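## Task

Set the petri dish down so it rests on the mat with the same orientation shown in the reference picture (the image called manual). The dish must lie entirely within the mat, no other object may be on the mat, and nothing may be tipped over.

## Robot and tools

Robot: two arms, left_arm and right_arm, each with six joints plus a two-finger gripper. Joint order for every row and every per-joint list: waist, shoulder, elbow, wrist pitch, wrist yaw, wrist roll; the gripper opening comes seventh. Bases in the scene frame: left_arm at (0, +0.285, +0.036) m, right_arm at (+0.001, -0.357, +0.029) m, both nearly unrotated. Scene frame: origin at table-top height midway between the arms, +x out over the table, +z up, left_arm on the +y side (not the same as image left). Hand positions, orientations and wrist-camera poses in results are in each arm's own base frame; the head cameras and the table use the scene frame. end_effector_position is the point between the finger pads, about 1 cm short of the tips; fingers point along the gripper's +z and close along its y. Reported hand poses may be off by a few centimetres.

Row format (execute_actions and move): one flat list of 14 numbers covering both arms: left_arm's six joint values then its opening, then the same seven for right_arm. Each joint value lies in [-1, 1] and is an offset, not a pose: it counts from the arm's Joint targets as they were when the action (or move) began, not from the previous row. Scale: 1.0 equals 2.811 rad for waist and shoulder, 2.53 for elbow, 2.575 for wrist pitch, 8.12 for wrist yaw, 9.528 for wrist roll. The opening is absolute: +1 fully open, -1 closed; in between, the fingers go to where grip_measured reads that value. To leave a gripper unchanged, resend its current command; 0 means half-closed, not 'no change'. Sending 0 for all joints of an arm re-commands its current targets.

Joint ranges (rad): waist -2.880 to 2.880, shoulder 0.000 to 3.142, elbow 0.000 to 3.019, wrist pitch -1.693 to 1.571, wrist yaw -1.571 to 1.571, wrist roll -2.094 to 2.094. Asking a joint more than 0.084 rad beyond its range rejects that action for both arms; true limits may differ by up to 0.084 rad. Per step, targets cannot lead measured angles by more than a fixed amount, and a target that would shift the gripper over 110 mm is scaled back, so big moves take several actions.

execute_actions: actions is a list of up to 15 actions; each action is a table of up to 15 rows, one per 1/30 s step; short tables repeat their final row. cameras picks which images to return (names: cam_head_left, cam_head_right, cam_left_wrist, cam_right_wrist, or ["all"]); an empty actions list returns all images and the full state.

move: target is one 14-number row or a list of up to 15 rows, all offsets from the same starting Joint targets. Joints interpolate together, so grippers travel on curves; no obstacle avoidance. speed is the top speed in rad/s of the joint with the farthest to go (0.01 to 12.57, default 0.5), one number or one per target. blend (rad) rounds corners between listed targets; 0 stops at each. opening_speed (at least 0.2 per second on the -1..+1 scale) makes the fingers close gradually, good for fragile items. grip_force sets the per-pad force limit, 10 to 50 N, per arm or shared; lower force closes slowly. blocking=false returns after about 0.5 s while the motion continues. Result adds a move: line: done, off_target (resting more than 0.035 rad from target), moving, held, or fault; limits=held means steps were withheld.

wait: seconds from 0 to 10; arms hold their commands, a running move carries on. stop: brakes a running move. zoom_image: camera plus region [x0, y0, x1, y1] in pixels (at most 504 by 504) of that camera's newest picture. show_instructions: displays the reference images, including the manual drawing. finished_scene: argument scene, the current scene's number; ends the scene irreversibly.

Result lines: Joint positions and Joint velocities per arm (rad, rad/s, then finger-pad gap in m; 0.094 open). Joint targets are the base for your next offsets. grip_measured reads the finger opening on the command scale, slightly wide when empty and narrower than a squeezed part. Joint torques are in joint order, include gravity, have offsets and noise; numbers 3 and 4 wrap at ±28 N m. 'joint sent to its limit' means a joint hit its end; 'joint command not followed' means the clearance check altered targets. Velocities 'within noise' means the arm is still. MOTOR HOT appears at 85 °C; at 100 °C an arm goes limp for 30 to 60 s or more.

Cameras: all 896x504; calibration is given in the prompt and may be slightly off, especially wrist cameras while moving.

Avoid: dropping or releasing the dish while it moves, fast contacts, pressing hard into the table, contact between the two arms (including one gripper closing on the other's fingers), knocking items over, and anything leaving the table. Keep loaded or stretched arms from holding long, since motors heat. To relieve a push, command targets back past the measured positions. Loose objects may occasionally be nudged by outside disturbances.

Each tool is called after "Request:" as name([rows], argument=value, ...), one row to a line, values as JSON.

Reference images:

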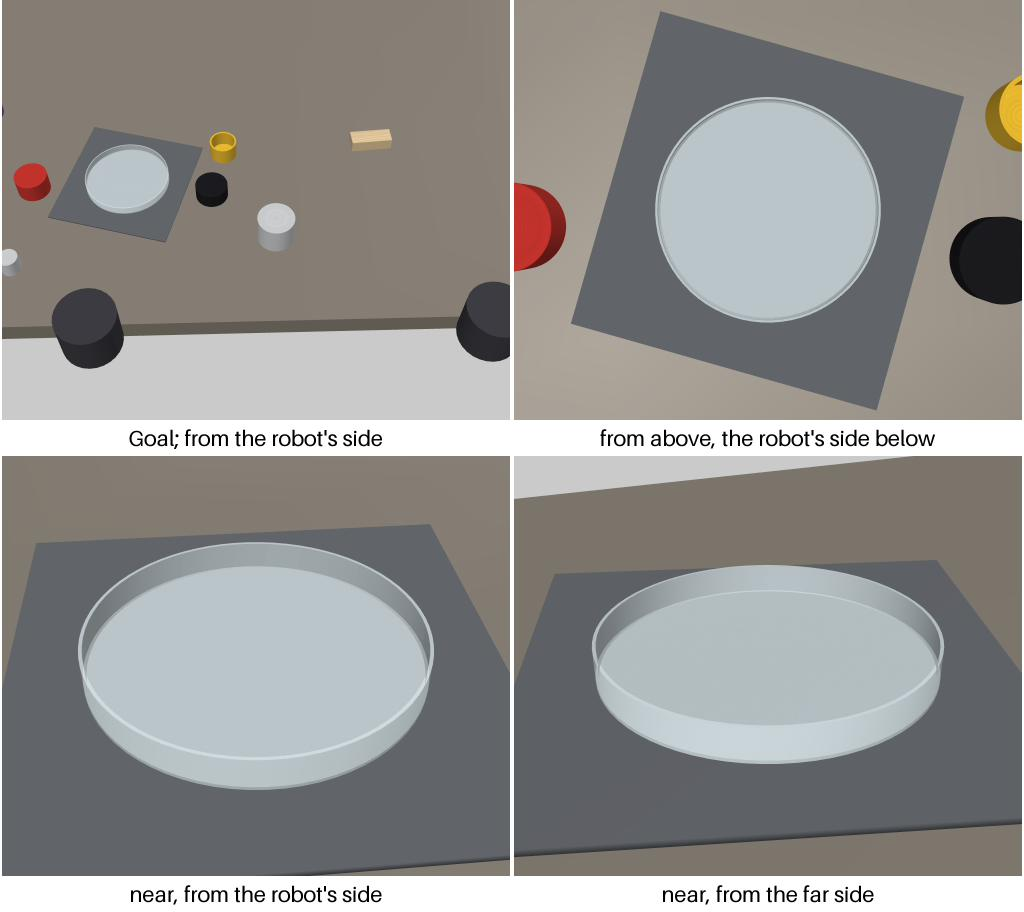

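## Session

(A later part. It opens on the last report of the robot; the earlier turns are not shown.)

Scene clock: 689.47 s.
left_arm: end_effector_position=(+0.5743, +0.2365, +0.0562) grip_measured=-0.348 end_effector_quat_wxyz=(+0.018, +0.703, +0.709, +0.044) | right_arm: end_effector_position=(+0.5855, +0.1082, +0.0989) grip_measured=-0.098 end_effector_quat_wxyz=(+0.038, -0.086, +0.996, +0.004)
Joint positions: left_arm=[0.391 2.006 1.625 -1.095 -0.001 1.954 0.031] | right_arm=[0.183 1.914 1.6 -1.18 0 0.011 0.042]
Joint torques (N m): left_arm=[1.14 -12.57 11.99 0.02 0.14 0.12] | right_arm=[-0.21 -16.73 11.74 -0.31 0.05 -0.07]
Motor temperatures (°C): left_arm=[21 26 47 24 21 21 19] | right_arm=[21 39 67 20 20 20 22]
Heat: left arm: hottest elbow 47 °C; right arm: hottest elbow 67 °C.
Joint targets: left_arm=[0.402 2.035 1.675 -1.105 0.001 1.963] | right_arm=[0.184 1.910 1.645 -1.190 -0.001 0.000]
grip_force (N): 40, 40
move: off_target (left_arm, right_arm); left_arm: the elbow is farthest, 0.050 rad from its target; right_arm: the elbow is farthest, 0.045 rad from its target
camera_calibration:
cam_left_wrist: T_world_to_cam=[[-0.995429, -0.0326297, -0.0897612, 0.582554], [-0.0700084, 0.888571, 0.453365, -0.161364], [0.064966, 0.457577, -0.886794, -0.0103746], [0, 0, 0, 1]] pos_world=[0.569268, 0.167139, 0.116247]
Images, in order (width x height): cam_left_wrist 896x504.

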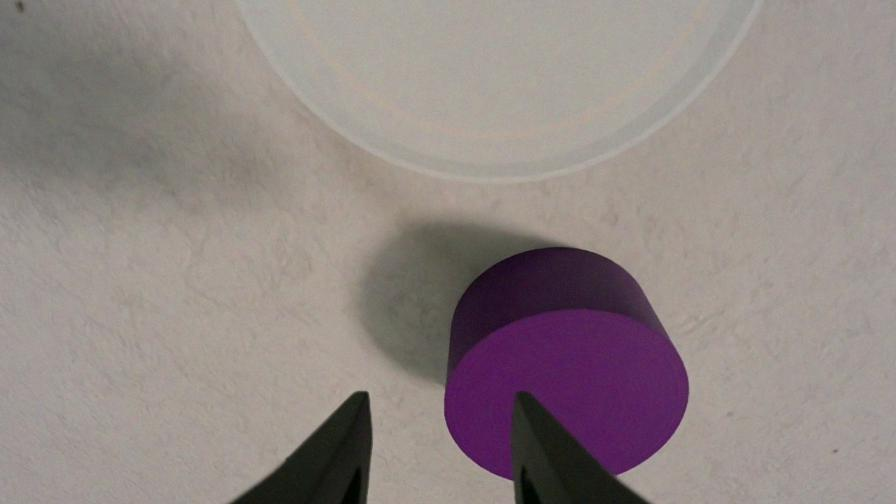

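Request:
move([
  [-0.0142,0.0285,-0.0435,0.0652,0,-0.002,-0.35, 0,0,0,0,0,0,-0.1],
  [-0.0527,0.0096,-0.0731,0.08,0,-0.013,-0.35, 0,0,0,0,0,0,-0.1],
  [-0.0978,-0.005,-0.1,0.0909,0,-0.0263,-0.35, 0,0,0,0,0,0,-0.1],
  [-0.1967,-0.0068,-0.1032,0.092,0,-0.0555,-0.35, 0,0,0,0,0,0,-0.1],
], speed=[0.25,0.18,0.18,0.18], blend=[0,0.05,0.05,0], cameras=["cam_left_wrist","cam_head_left","cam_head_right"])

Request:
zoom_image(camera="cam_head_left", region=[370, 130, 620, 290])

Scene clock: 721.67 s.
left_arm: end_effector_position=(+0.5779, -0.0811, -0.0287) grip_measured=-0.348 end_effector_quat_wxyz=(+0.029, +0.711, +0.702, +0.025) | right_arm: end_effector_position=(+0.5855, +0.1082, +0.0989) grip_measured=-0.098 end_effector_quat_wxyz=(+0.038, -0.086, +0.996, +0.004)
Joint positions: left_arm=[-0.14 2.036 1.422 -0.881 -0.004 1.443 0.031] | right_arm=[0.183 1.914 1.6 -1.18 0 0.011 0.042]
Joint torques (N m): left_arm=[-0.38 -15.38 6.32 0.95 0.29 -0.01] | right_arm=[-0.26 -16.73 11.73 -0.31 0.05 -0.06]
Motor temperatures (°C): left_arm=[21 29 46 24 21 21 19] | right_arm=[20 39 67 20 20 20 22]
Heat: left arm: hottest elbow 46 °C; right arm: hottest elbow 67 °C.
Joint targets: left_arm=[-0.151 2.016 1.414 -0.868 0.001 1.434] | right_arm=[0.184 1.910 1.645 -1.190 -0.001 0.000]
grip_force (N): 40, 40
move: off_target (right_arm); right_arm: the elbow is farthest, 0.045 rad from its target
camera_calibration:
cam_left_wrist: T_world_to_cam=[[-0.996902, -0.0144139, -0.0773185, 0.570879], [-0.0454203, 0.908074, 0.416339, 0.145977], [0.0642099, 0.418561, -0.905916, 0.0562008], [0, 0, 0, 1]] pos_world=[0.572132, -0.147853, 0.0342768]
Images, in order (width x height): cam_head_left 896x504, cam_head_right 896x504, cam_left_wrist 896x504.

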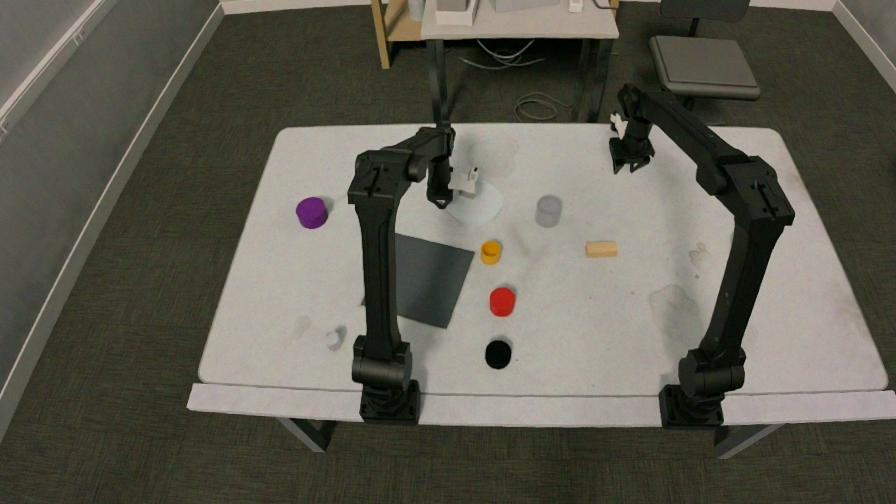

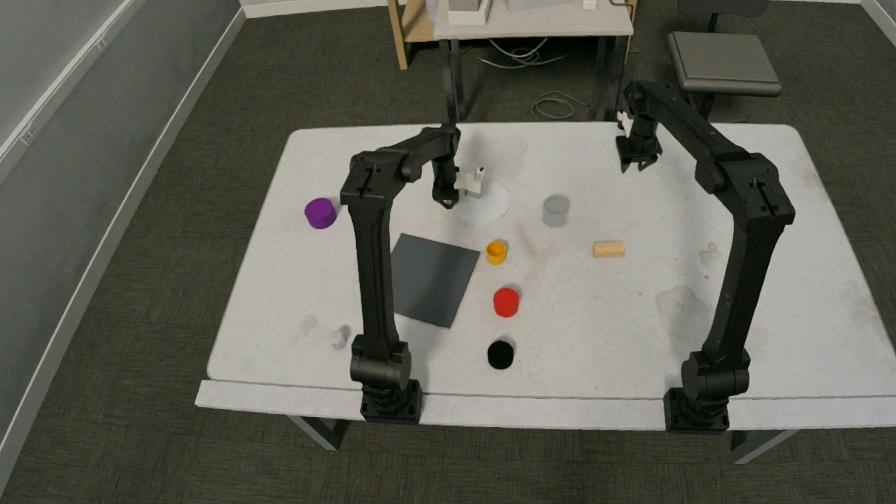

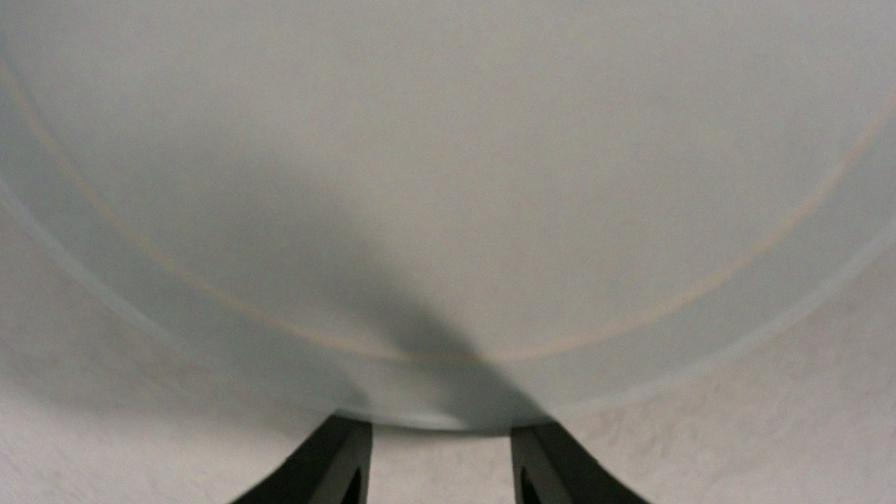

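Scaled by 2.016 from the camera's 896x504 image, which has a finer 1280x720 frame.

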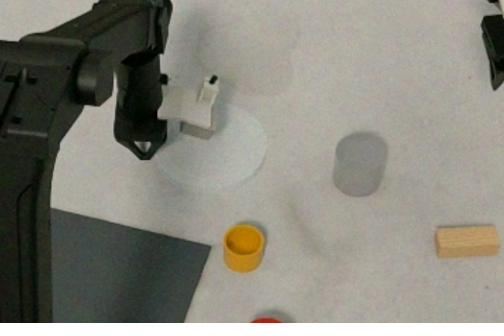

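Request:
move([
  [0,-0.0711,0.04,-0.03,0,0,-0.35,0.1185,0.0285,0.0324,-0.0342,0,0,0.75],
  [0,-0.0711,0.04,-0.03,0,0,-0.35,0.1185,0.058,-0.0166,0.0384,0,0,0.75],
], speed=[0.4,0.25], cameras=["cam_head_left","cam_right_wrist"])

Scene clock: 843.53 s.
left_arm: end_effector_position=(+0.6042, -0.0851, +0.1091) grip_measured=-0.348 end_effector_quat_wxyz=(+0.111, +0.704, +0.697, +0.086) | right_arm: end_effector_position=(+0.5232, +0.3023, +0.0147) grip_measured=+0.748 end_effector_quat_wxyz=(+0.003, -0.254, +0.967, +0.001)
Joint positions: left_arm=[-0.14 1.825 1.471 -0.935 -0.002 1.442 0.031] | right_arm=[0.524 2.062 1.602 -1.104 -0.001 0.011 0.082]
Joint torques (N m): left_arm=[-0.38 -13.63 11.92 0.38 0.22 -0.04] | right_arm=[-0.85 -16.85 7.91 0.39 0.07 -0.07]
Motor temperatures (°C): left_arm=[21 32 40 24 21 21 19] | right_arm=[20 39 68 20 20 20 22]
Heat: left arm: hottest elbow 40 °C; right arm: hottest elbow 68 °C.
Joint targets: left_arm=[-0.151 1.816 1.515 -0.946 0.001 1.434] | right_arm=[0.517 2.073 1.603 -1.091 0.000 0.000]
grip_force (N): 40, 40
move: off_target (left_arm); left_arm: the elbow is farthest, 0.044 rad from its target
camera_calibration:
cam_right_wrist: T_world_to_cam=[[0.48945, -0.87176, -0.0217595, 0.0101522], [-0.788447, -0.453058, 0.416041, 0.581697], [-0.372547, -0.186475, -0.909085, 0.35462], [0, 0, 0, 1]] pos_world=[0.58578, 0.33852, 0.0805909]
Images, in order (width x height): cam_head_left 896x504, cam_right_wrist 896x504.

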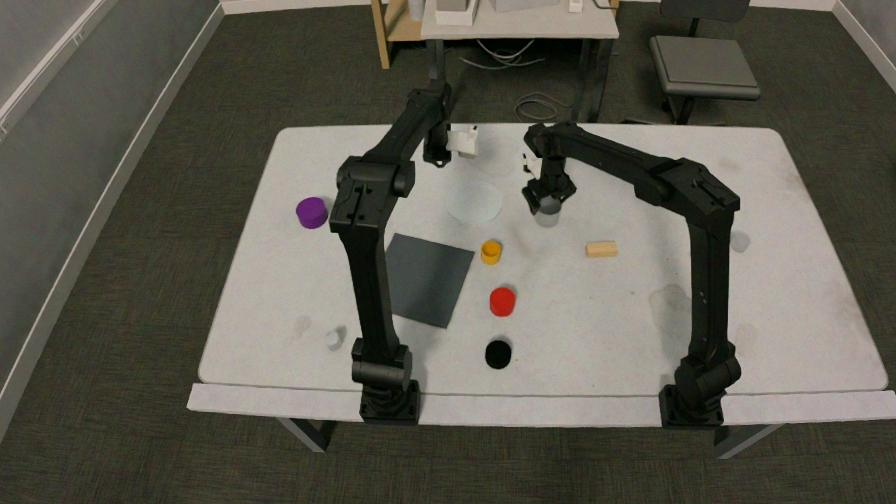

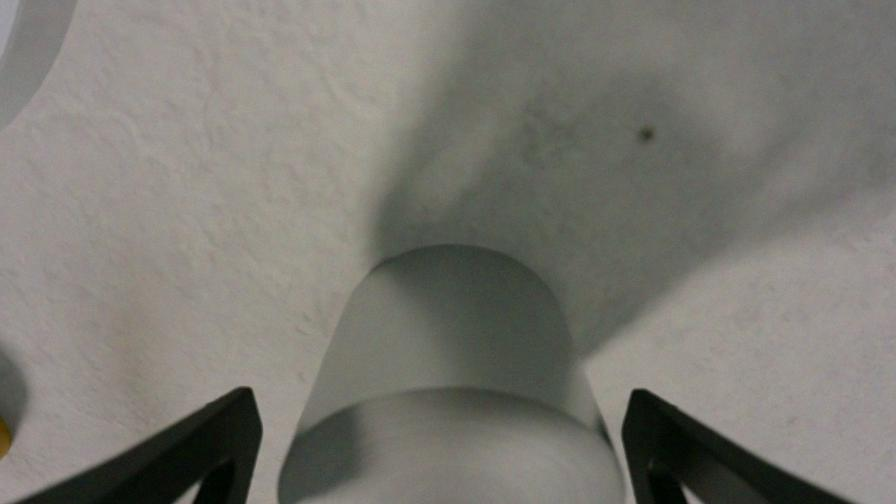

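Request:
move([
  [0,0,0,0,0,0,-0.35,0,0,0,0,0,0,0.3],
  [0,0,0,0,0,0,-0.35,0,-0.0117,0.0202,-0.0249,0,0,0.3],
  [0,0,0,0,0,0,-0.35,-0.0311,-0.0599,-0.0613,0.0027,0,0,0.3],
  [0,0,0,0,0,0,-0.35,-0.0311,-0.0465,-0.0814,0.0291,0,0,0.3],
], speed=[0.3,0.3,0.3,0.15], blend=[0,0.02,0.02,0], opening_speed=0.8)

Request:
move([
  [0,0,0,0,0,0,-0.35,0,0,0,0,0,0,0.75],
  [0,0,0,0,0,0,-0.35,0,-0.0712,0.0395,-0.0388,0,0,0.75],
], speed=[0.3,0.3], opening_speed=1, cameras=["cam_head_left","cam_right_wrist"])

Scene clock: 865.20 s.
left_arm: end_effector_position=(+0.6042, -0.0851, +0.1091) grip_measured=-0.348 end_effector_quat_wxyz=(+0.111, +0.704, +0.697, +0.086) | right_arm: end_effector_position=(+0.4989, +0.2279, +0.0131) grip_measured=+0.390 end_effector_quat_wxyz=(-0.005, -0.208, +0.978, -0.001)
Joint positions: left_arm=[-0.14 1.825 1.471 -0.935 -0.002 1.442 0.031] | right_arm=[0.429 1.945 1.403 -1.038 0 0.011 0.065]
Joint torques (N m): left_arm=[-0.38 -13.63 11.92 0.39 0.22 -0.03] | right_arm=[-0.26 -15.97 7.05 0.69 0.03 -0.06]
Motor temperatures (°C): left_arm=[21 31 46 24 21 21 19] | right_arm=[20 36 63 20 20 20 22]
Heat: left arm: hottest elbow 46 °C; right arm: hottest elbow 63 °C.
Joint targets: left_arm=[-0.151 1.816 1.515 -0.946 0.001 1.434] | right_arm=[0.430 1.942 1.397 -1.016 0.000 0.000]
grip_force (N): 40, 40
move: off_target (left_arm); left_arm: the elbow is farthest, 0.044 rad from its target

Scene clock: 867.37 s.
left_arm: end_effector_position=(+0.6042, -0.0851, +0.1091) grip_measured=-0.348 end_effector_quat_wxyz=(+0.111, +0.704, +0.697, +0.086) | right_arm: end_effector_position=(+0.5116, +0.2337, +0.1383) grip_measured=+0.748 end_effector_quat_wxyz=(+0.085, -0.207, +0.975, +0.019)
Joint positions: left_arm=[-0.14 1.825 1.471 -0.935 -0.002 1.442 0.031] | right_arm=[0.429 1.743 1.452 -1.106 0 0.011 0.082]
Joint torques (N m): left_arm=[-0.38 -13.63 11.92 0.38 0.22 -0.04] | right_arm=[-0.26 -14.56 11.97 -0.14 0.03 -0.07]
Motor temperatures (°C): left_arm=[21 31 46 24 21 21 19] | right_arm=[20 36 63 20 20 20 22]
Heat: left arm: hottest elbow 46 °C; right arm: hottest elbow 63 °C.
Joint targets: left_arm=[-0.151 1.816 1.515 -0.946 0.001 1.434] | right_arm=[0.430 1.742 1.497 -1.116 0.000 0.000]
grip_force (N): 40, 40
move: off_target (left_arm, right_arm); left_arm: the elbow is farthest, 0.044 rad from its target; right_arm: the elbow is farthest, 0.045 rad from its target
camera_calibration:
cam_right_wrist: T_world_to_cam=[[0.407873, -0.912763, -0.0224537, 0.0101148], [-0.87955, -0.399393, 0.258607, 0.545974], [-0.245014, -0.0857295, -0.965722, 0.368989], [0, 0, 0, 1]] pos_world=[0.566493, 0.258924, 0.215375]
Images, in order (width x height): cam_head_left 896x504, cam_right_wrist 896x504.

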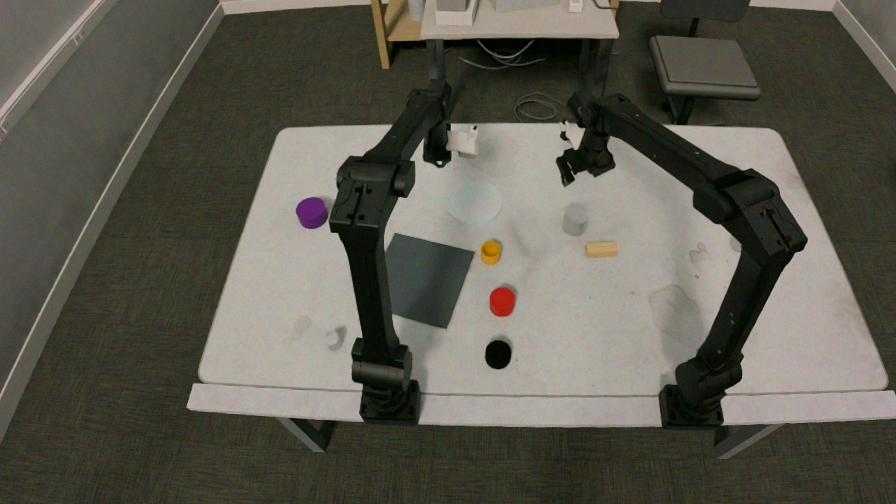

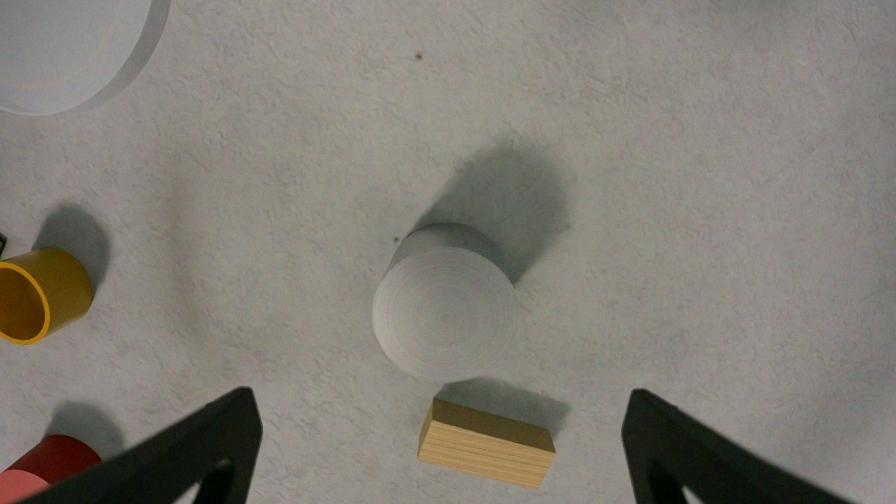

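Request:
move(target=[0.0907,0.0868,0.0379,-0.0905,0.0853,0.0285,-0.15,0.0103,0.1245,0.0613,0.1441,-0.0756,-0.1071,-0.15], speed=0.5, cameras=["all"])

Scene clock: 890.30 s.
left_arm: end_effector_position=(+0.5862, -0.0558, +0.0587) grip_measured=-0.152 end_effector_quat_wxyz=(+0.245, +0.667, +0.663, -0.236) | right_arm: end_effector_position=(+0.5631, +0.3839, +0.0489) grip_measured=-0.148 end_effector_quat_wxyz=(-0.233, +0.664, -0.668, -0.243)
Joint positions: left_arm=[0.095 2.033 1.564 -1.169 0.691 1.697 0.04] | right_arm=[0.452 2.075 1.598 -0.761 -0.612 -1.007 0.04]
Joint torques (N m): left_arm=[0.97 -12.45 11.19 -0.24 0.76 0.14] | right_arm=[0.32 -16.97 12.22 0.91 -0.49 -0.06]
Motor temperatures (°C): left_arm=[21 31 49 24 21 21 19] | right_arm=[20 34 61 20 20 20 22]
Heat: left arm: hottest elbow 49 °C; right arm: hottest elbow 61 °C.
Joint targets: left_arm=[0.104 2.060 1.611 -1.179 0.693 1.705] | right_arm=[0.459 2.092 1.652 -0.745 -0.614 -1.020]
grip_force (N): 40, 40
move: off_target (left_arm, right_arm); left_arm: the elbow is farthest, 0.047 rad from its target; right_arm: the elbow is farthest, 0.054 rad from its target
camera_calibration:
cam_left_wrist: T_world_to_cam=[[-0.99982, -0.0188797, 0.0019468, 0.583102], [-0.0187618, 0.967622, -0.251706, 0.113869], [0.00286838, -0.251697, -0.967802, 0.126492], [0, 0, 0, 1]] pos_world=[0.584771, -0.0673353, 0.149946]
cam_right_wrist: T_world_to_cam=[[0.999438, 0.0106459, -0.0317865, -0.562895], [0.0024427, -0.968839, -0.247678, 0.421085], [-0.0334328, 0.247461, -0.968321, 0.0611861], [0, 0, 0, 1]] pos_world=[0.563595, 0.398815, 0.145648]

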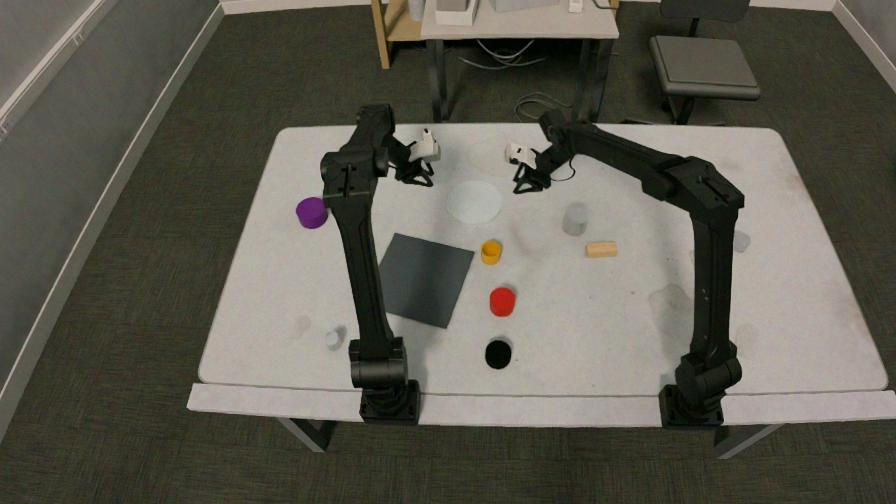

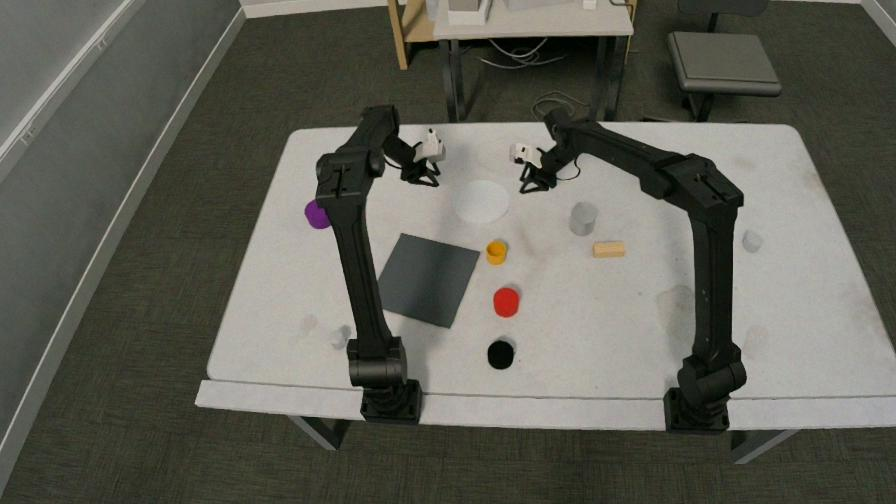

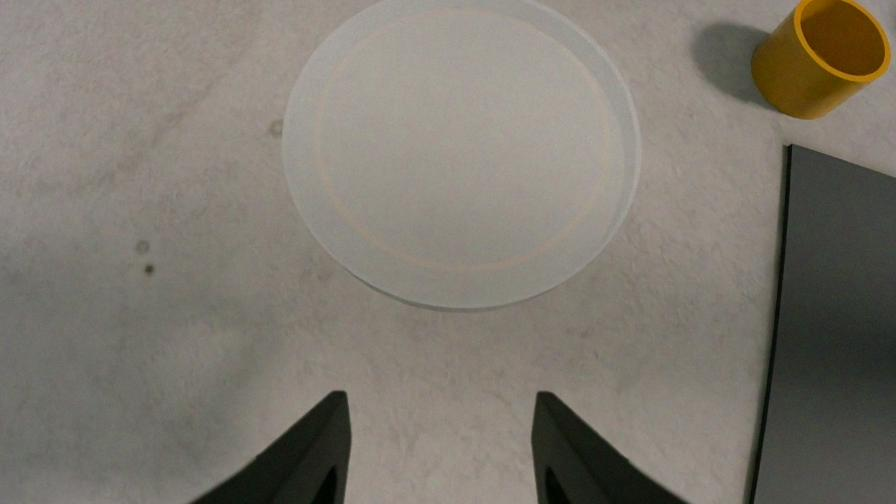

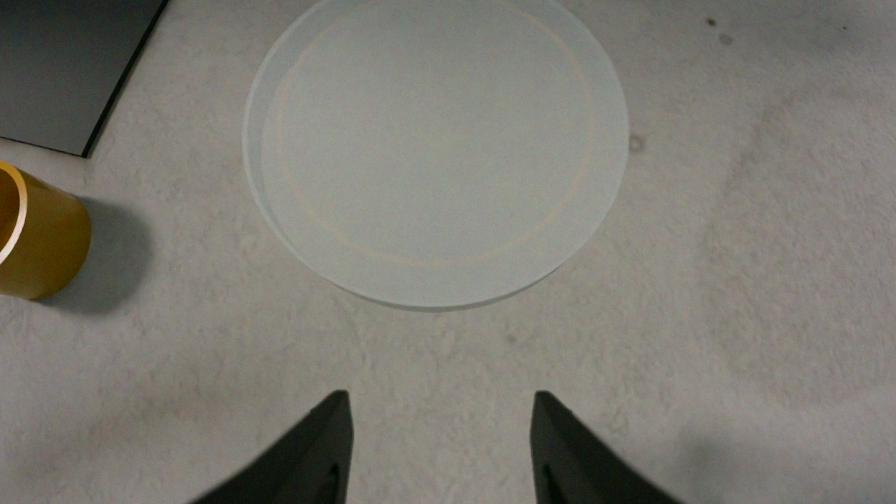

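Request:
move(target=[0,0.0363,-0.0348,0.066,0,0,-0.15,0,0.0388,-0.0245,0.0621,0,0,-0.15], speed=0.15, cameras=["cam_left_wrist","cam_right_wrist"])

Scene clock: 911.13 s.
left_arm: end_effector_position=(+0.5908, -0.0554, -0.0134) grip_measured=-0.152 end_effector_quat_wxyz=(+0.247, +0.668, +0.662, -0.233) | right_arm: end_effector_position=(+0.5790, +0.3917, -0.0124) grip_measured=-0.148 end_effector_quat_wxyz=(-0.254, +0.666, -0.660, -0.236)
Joint positions: left_arm=[0.095 2.138 1.527 -1.02 0.691 1.697 0.04] | right_arm=[0.452 2.182 1.591 -0.601 -0.612 -1.007 0.04]
Joint torques (N m): left_arm=[0.97 -12.92 6.48 0.65 0.75 0.14] | right_arm=[0.32 -17.49 7.69 1.01 -0.47 -0.09]
Motor temperatures (°C): left_arm=[21 31 46 24 22 21 19] | right_arm=[20 34 61 20 21 20 22]
Heat: left arm: hottest elbow 46 °C; right arm: hottest elbow 61 °C.
Joint targets: left_arm=[0.104 2.162 1.523 -1.009 0.693 1.705] | right_arm=[0.459 2.201 1.590 -0.585 -0.614 -1.020]
grip_force (N): 40, 40
move: done
camera_calibration:
cam_left_wrist: T_world_to_cam=[[-0.99981, -0.0188622, -0.00490504, 0.587706], [-0.0170254, 0.967777, -0.251234, 0.0944528], [0.00948582, -0.251103, -0.967914, 0.0529312], [0, 0, 0, 1]] pos_world=[0.588701, -0.0670326, 0.0778454]
cam_right_wrist: T_world_to_cam=[[0.999885, 0.0113074, 0.0100974, -0.580828], [0.0135945, -0.963558, -0.267153, 0.404624], [0.0067086, 0.26726, -0.963601, -0.0305053], [0, 0, 0, 1]] pos_world=[0.575466, 0.404599, 0.0845665]
Images, in order (width x height): cam_left_wrist 896x504, cam_right_wrist 896x504.

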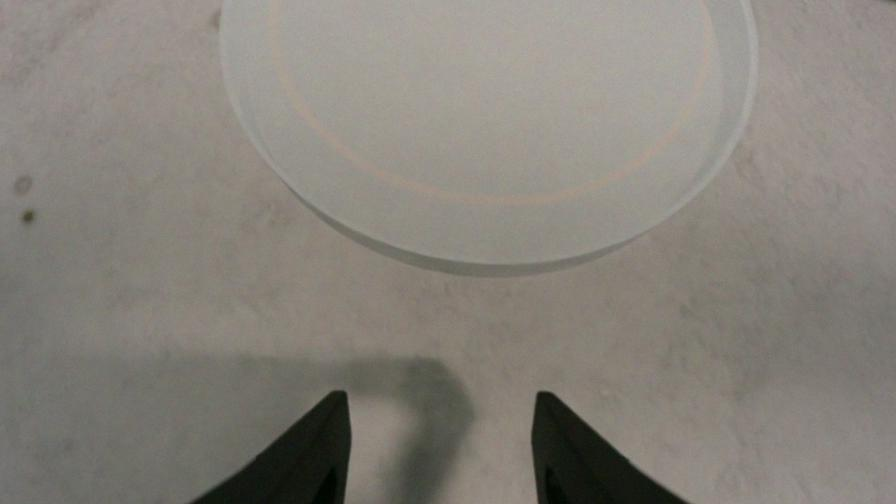

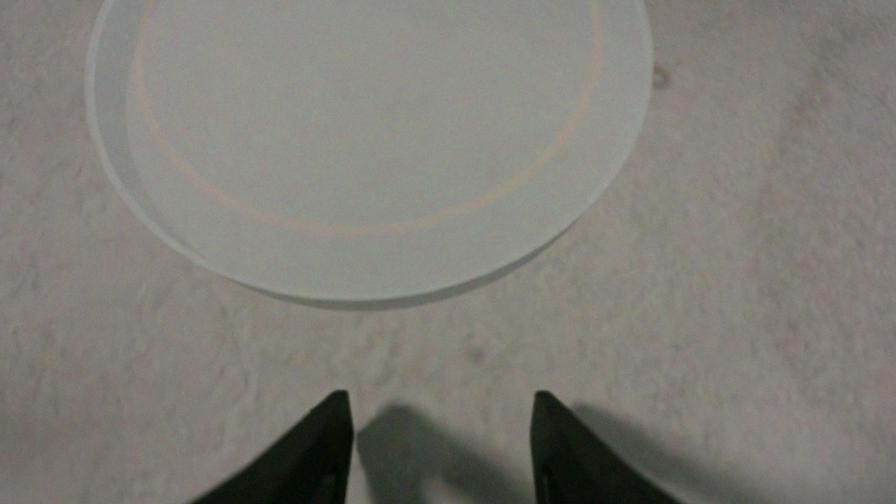

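Request:
move([
  [0,-0.006,-0.0209,0.014,0,0,-0.15,0.0046,-0.0107,-0.0296,0.0175,0,0,-0.15],
  [-0.0103,-0.006,-0.0209,0.014,0,-0.0021,-0.15,0.0126,-0.0049,-0.0178,0.012,0,0.0021,-0.15],
], speed=[0.1,0.05], cameras=["cam_left_wrist","cam_right_wrist"])

Scene clock: 942.03 s.
left_arm: end_effector_position=(+0.5780, -0.0567, -0.0272) grip_measured=-0.152 end_effector_quat_wxyz=(+0.244, +0.666, +0.664, -0.239) | right_arm: end_effector_position=(+0.5648, +0.3985, -0.0165) grip_measured=-0.148 end_effector_quat_wxyz=(-0.262, +0.673, -0.650, -0.236)
Joint positions: left_arm=[0.096 2.138 1.481 -0.986 0.693 1.695 0.04] | right_arm=[0.469 2.165 1.538 -0.542 -0.617 -1.007 0.04]
Joint torques (N m): left_arm=[-1.03 -14.04 5.67 0.7 0.65 -0.05] | right_arm=[1.79 -17.03 8.16 0.05 -0.31 0.1]
Motor temperatures (°C): left_arm=[21 32 44 24 22 21 19] | right_arm=[20 34 59 20 21 20 22]
Heat: left arm: hottest elbow 44 °C; right arm: hottest elbow 59 °C.
Joint targets: left_arm=[0.076 2.145 1.470 -0.973 0.693 1.685] | right_arm=[0.495 2.187 1.545 -0.555 -0.614 -1.000]
grip_force (N): 40, 40
move: done
camera_calibration:
cam_left_wrist: T_world_to_cam=[[-0.999743, -0.0211143, 0.008209, 0.575032], [-0.0225079, 0.966871, -0.254272, 0.0949714], [-0.00256826, -0.254392, -0.967098, 0.0461324], [0, 0, 0, 1]] pos_world=[0.57714, -0.0679479, 0.0640427]
cam_right_wrist: T_world_to_cam=[[0.999123, 0.0297767, 0.0294487, -0.573243], [0.0368418, -0.959302, -0.279968, 0.395241], [0.0199137, 0.280808, -0.959557, -0.0488846], [0, 0, 0, 1]] pos_world=[0.559152, 0.409952, 0.0806286]
Images, in order (width x height): cam_left_wrist 896x504, cam_right_wrist 896x504.

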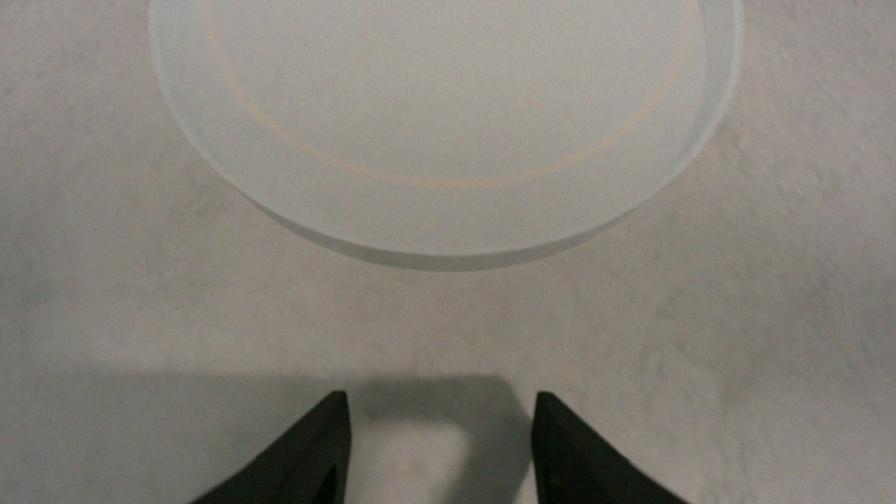

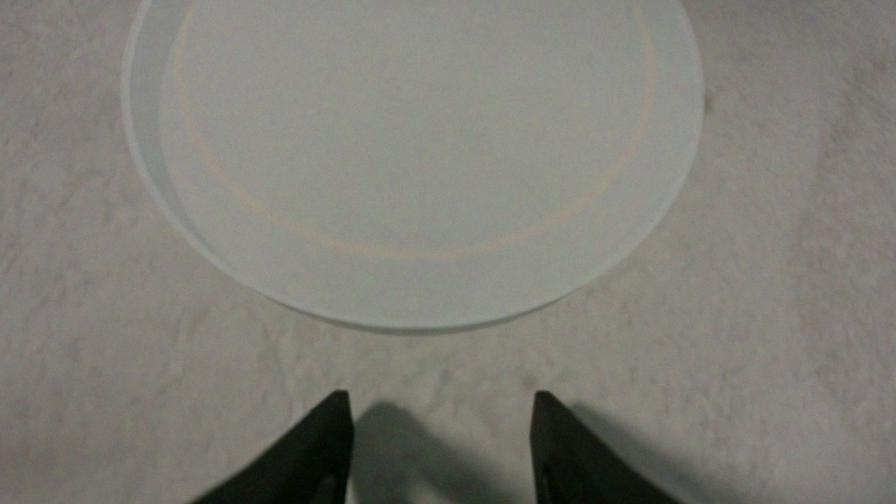

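Request:
move(target=[-0.0107,-0.0043,0.0,0.004,0,-0.0021,-0.15,0.0036,0.0005,-0.002,0.001,0,0.0011,-0.15], speed=0.05, cameras=["cam_left_wrist","cam_right_wrist"])

Scene clock: 957.43 s.
left_arm: end_effector_position=(+0.5790, -0.0722, -0.0273) grip_measured=-0.152 end_effector_quat_wxyz=(+0.242, +0.670, +0.660, -0.240) | right_arm: end_effector_position=(+0.5605, +0.4045, -0.0165) grip_measured=-0.148 end_effector_quat_wxyz=(-0.261, +0.675, -0.648, -0.238)
Joint positions: left_arm=[0.069 2.138 1.481 -0.973 0.693 1.675 0.04] | right_arm=[0.48 2.165 1.538 -0.542 -0.617 -1.002 0.04]
Joint torques (N m): left_arm=[-1.26 -14.92 5.7 0.62 0.64 -0.02] | right_arm=[1.79 -16.85 7.79 0.12 -0.31 0.16]
Motor temperatures (°C): left_arm=[21 33 42 24 22 21 19] | right_arm=[20 35 59 20 21 20 22]
Heat: left arm: hottest elbow 42 °C; right arm: hottest elbow 59 °C.
Joint targets: left_arm=[0.045 2.133 1.470 -0.962 0.693 1.665] | right_arm=[0.505 2.188 1.540 -0.552 -0.615 -0.990]
grip_force (N): 40, 40
move: done
camera_calibration:
cam_left_wrist: T_world_to_cam=[[-0.999924, -0.0093598, 0.00799374, 0.576624], [-0.0110816, 0.967232, -0.253654, 0.103429], [-0.00535764, -0.253723, -0.967262, 0.0437502], [0, 0, 0, 1]] pos_world=[0.57796, -0.0835422, 0.0639437]
cam_right_wrist: T_world_to_cam=[[0.998979, 0.0367797, 0.0262152, -0.571899], [0.0426595, -0.959012, -0.280137, 0.3978], [0.0148373, 0.280969, -0.959602, -0.0477234], [0, 0, 0, 1]] pos_world=[0.555054, 0.415938, 0.0806353]
Images, in order (width x height): cam_left_wrist 896x504, cam_right_wrist 896x504.

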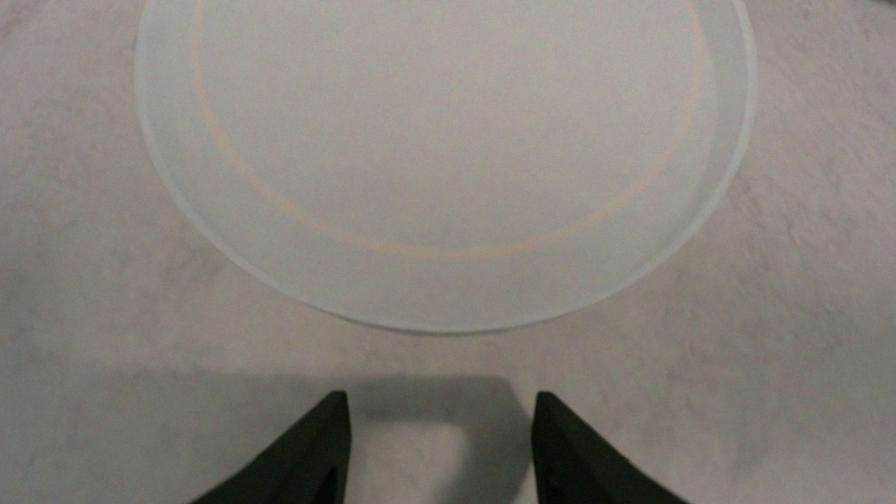

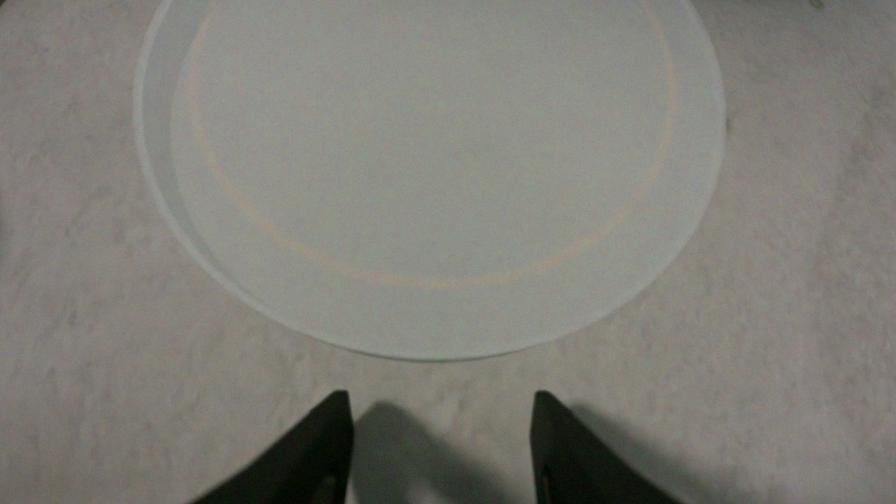

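Request:
move([
  [-0.01,-0.0071,0.0,0.004,0,-0.0021,-0.15,0.0036,0.0021,0.0047,-0.002,0,0.0011,-0.15],
  [-0.02,-0.0071,0.0,0.004,0,-0.0042,-0.15,0.0114,0.0021,0.0047,-0.002,0,0.0022,-0.15],
], speed=0.05, cameras=["cam_left_wrist","cam_right_wrist"])

Scene clock: 971.17 s.
left_arm: end_effector_position=(+0.5780, -0.0933, -0.0265) grip_measured=-0.152 end_effector_quat_wxyz=(+0.235, +0.674, +0.658, -0.241) | right_arm: end_effector_position=(+0.5583, +0.4075, -0.0168) grip_measured=-0.148 end_effector_quat_wxyz=(-0.257, +0.671, -0.652, -0.240)
Joint positions: left_arm=[0.03 2.134 1.479 -0.962 0.685 1.642 0.04] | right_arm=[0.486 2.165 1.538 -0.543 -0.613 -0.985 0.04]
Joint torques (N m): left_arm=[-2.49 -16.03 5.85 0.61 1.01 -0.08] | right_arm=[3.9 -16.44 8.68 -0.05 -0.43 0.18]
Motor temperatures (°C): left_arm=[21 33 41 24 22 21 19] | right_arm=[20 35 58 20 21 20 22]
Heat: left arm: hottest elbow 41 °C; right arm: hottest elbow 58 °C.
Joint targets: left_arm=[-0.011 2.113 1.470 -0.952 0.693 1.625] | right_arm=[0.537 2.194 1.552 -0.557 -0.614 -0.969]
grip_force (N): 40, 40
move: off_target (left_arm, right_arm); left_arm: the waist is farthest, 0.041 rad from its target; right_arm: the waist is farthest, 0.051 rad from its target
camera_calibration:
cam_left_wrist: T_world_to_cam=[[-0.999868, 0.00390387, 0.0157749, 0.576764], [-0.0000720787, 0.969642, -0.24453, 0.118052], [-0.0162506, -0.244498, -0.969514, 0.0463043], [0, 0, 0, 1]] pos_world=[0.577449, -0.105398, 0.0646614]
cam_right_wrist: T_world_to_cam=[[0.999461, 0.0286733, 0.0159943, -0.566967], [0.0319911, -0.96006, -0.27796, 0.407097], [0.00738546, 0.278322, -0.96046, -0.0436968], [0, 0, 0, 1]] pos_world=[0.553961, 0.419256, 0.0802559]
Images, in order (width x height): cam_left_wrist 896x504, cam_right_wrist 896x504.

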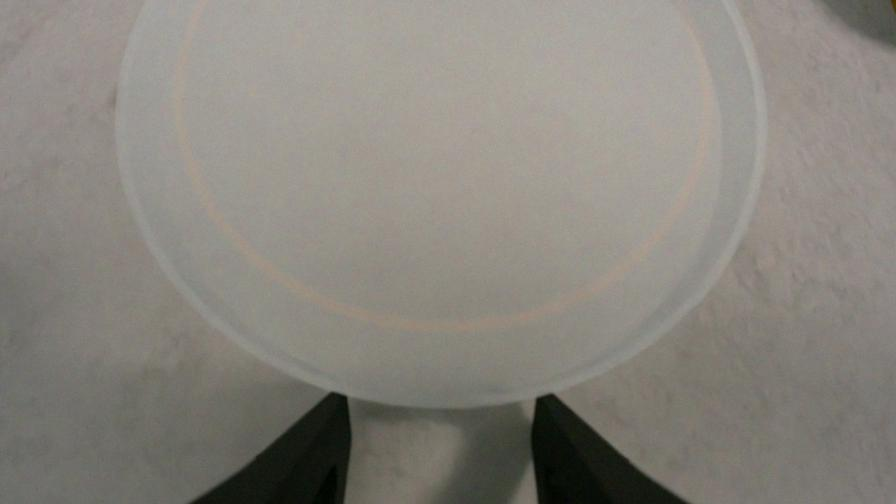

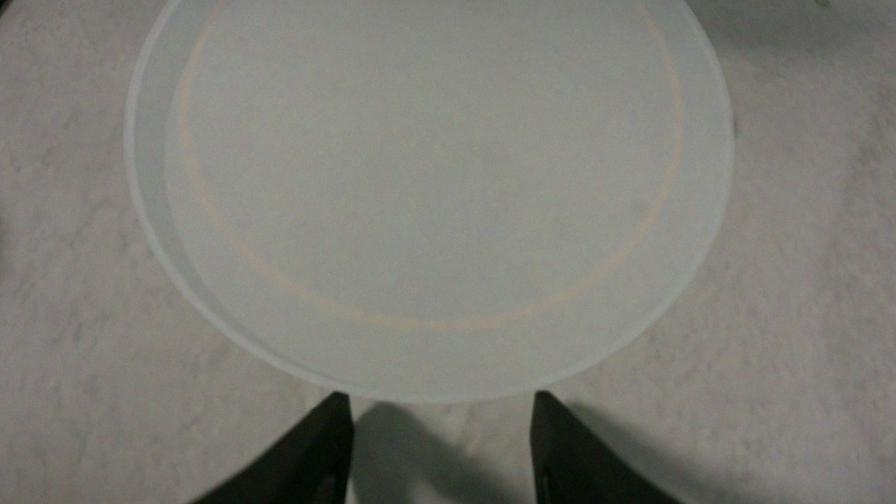

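Request:
move([
  [-0.006,0,0,0,0,0,-0.15,0.005,0,0,0,0,0,-0.15],
  [-0.006,-0.027,0.0395,-0.0625,0,0,-0.15,0.005,-0.0445,0.0304,-0.0516,0,0,-0.15],
], speed=[0.05,0.1], cameras=["cam_head_left","cam_left_wrist","cam_right_wrist"])

Scene clock: 1002.30 s.
left_arm: end_effector_position=(+0.5768, -0.0981, +0.0353) grip_measured=-0.152 end_effector_quat_wxyz=(+0.225, +0.677, +0.657, -0.244) | right_arm: end_effector_position=(+0.5407, +0.4055, +0.0130) grip_measured=-0.149 end_effector_quat_wxyz=(-0.217, +0.668, -0.669, -0.242)
Joint positions: left_arm=[0.019 2.049 1.526 -1.108 0.675 1.64 0.04] | right_arm=[0.501 2.108 1.555 -0.691 -0.587 -0.968 0.04]
Joint torques (N m): left_arm=[-2.9 -15.5 10.63 -0.02 1.46 -0.09] | right_arm=[3.43 -20.48 13.34 0.49 -1.43 0.03]
Motor temperatures (°C): left_arm=[21 33 39 24 23 22 19] | right_arm=[21 35 58 20 21 20 22]
Heat: left arm: hottest elbow 39 °C; right arm: hottest elbow 58 °C.
Joint targets: left_arm=[-0.028 2.037 1.570 -1.113 0.693 1.625] | right_arm=[0.551 2.069 1.628 -0.690 -0.614 -0.969]
grip_force (N): 40, 40
move: off_target (left_arm, right_arm); left_arm: the waist is farthest, 0.047 rad from its target; right_arm: the elbow is farthest, 0.074 rad from its target
camera_calibration:
cam_left_wrist: T_world_to_cam=[[-0.999408, 0.0137119, 0.0315556, 0.574796], [0.00590412, 0.971898, -0.23533, 0.134338], [-0.0338956, -0.235004, -0.971403, 0.116127], [0, 0, 0, 1]] pos_world=[0.577598, -0.111154, 0.126282]
cam_right_wrist: T_world_to_cam=[[0.998495, 0.0208694, -0.050713, -0.545273], [0.00901967, -0.974661, -0.223503, 0.431627], [-0.0540924, 0.22271, -0.973383, 0.0415715], [0, 0, 0, 1]] pos_world=[0.542808, 0.422811, 0.109283]
Images, in order (width x height): cam_head_left 896x504, cam_left_wrist 896x504, cam_right_wrist 896x504.

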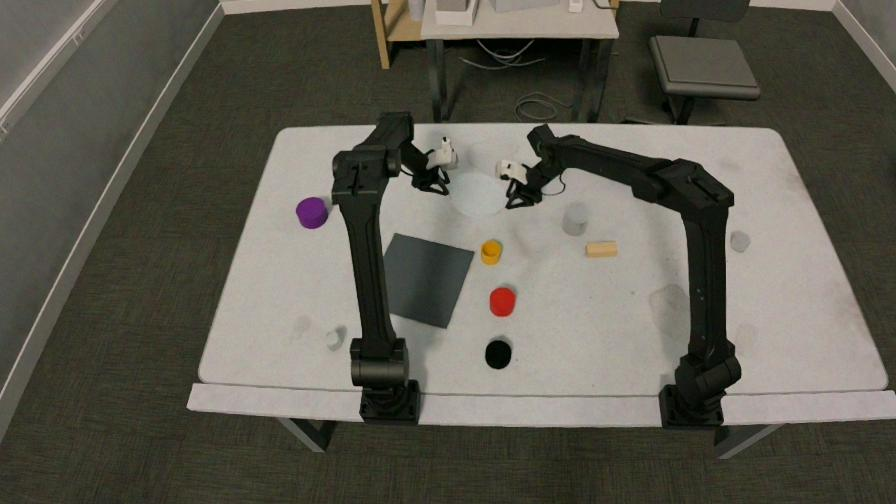

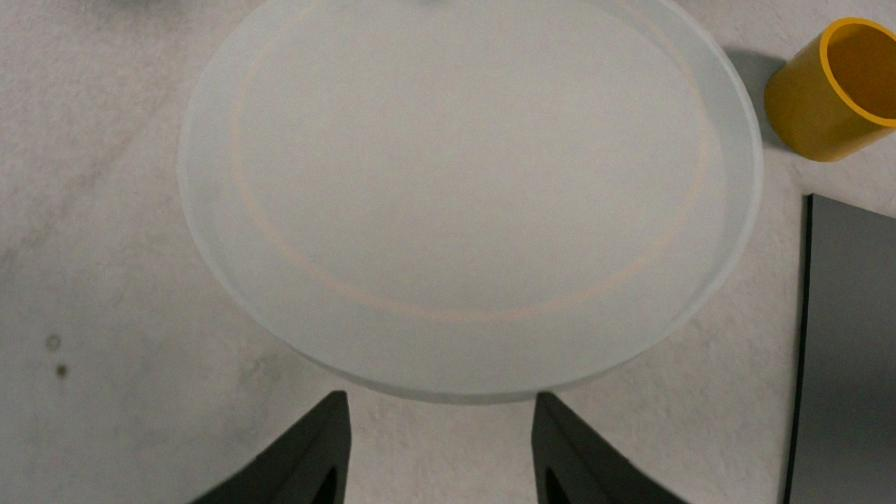

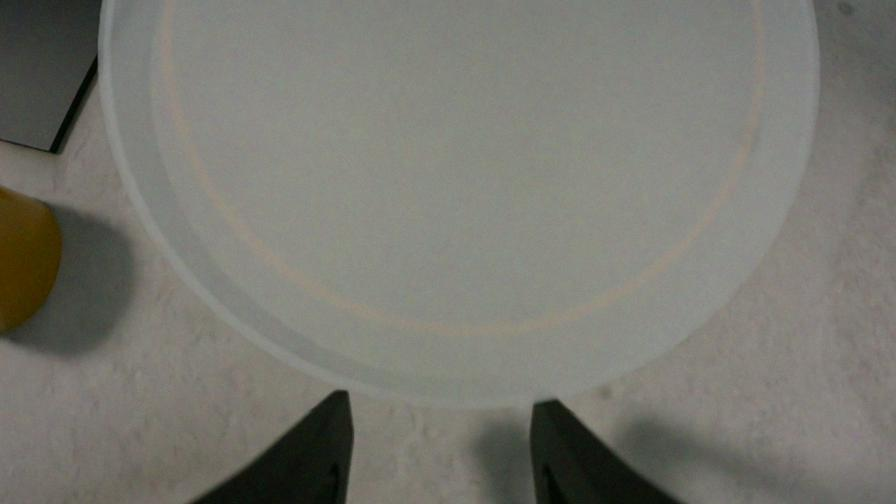

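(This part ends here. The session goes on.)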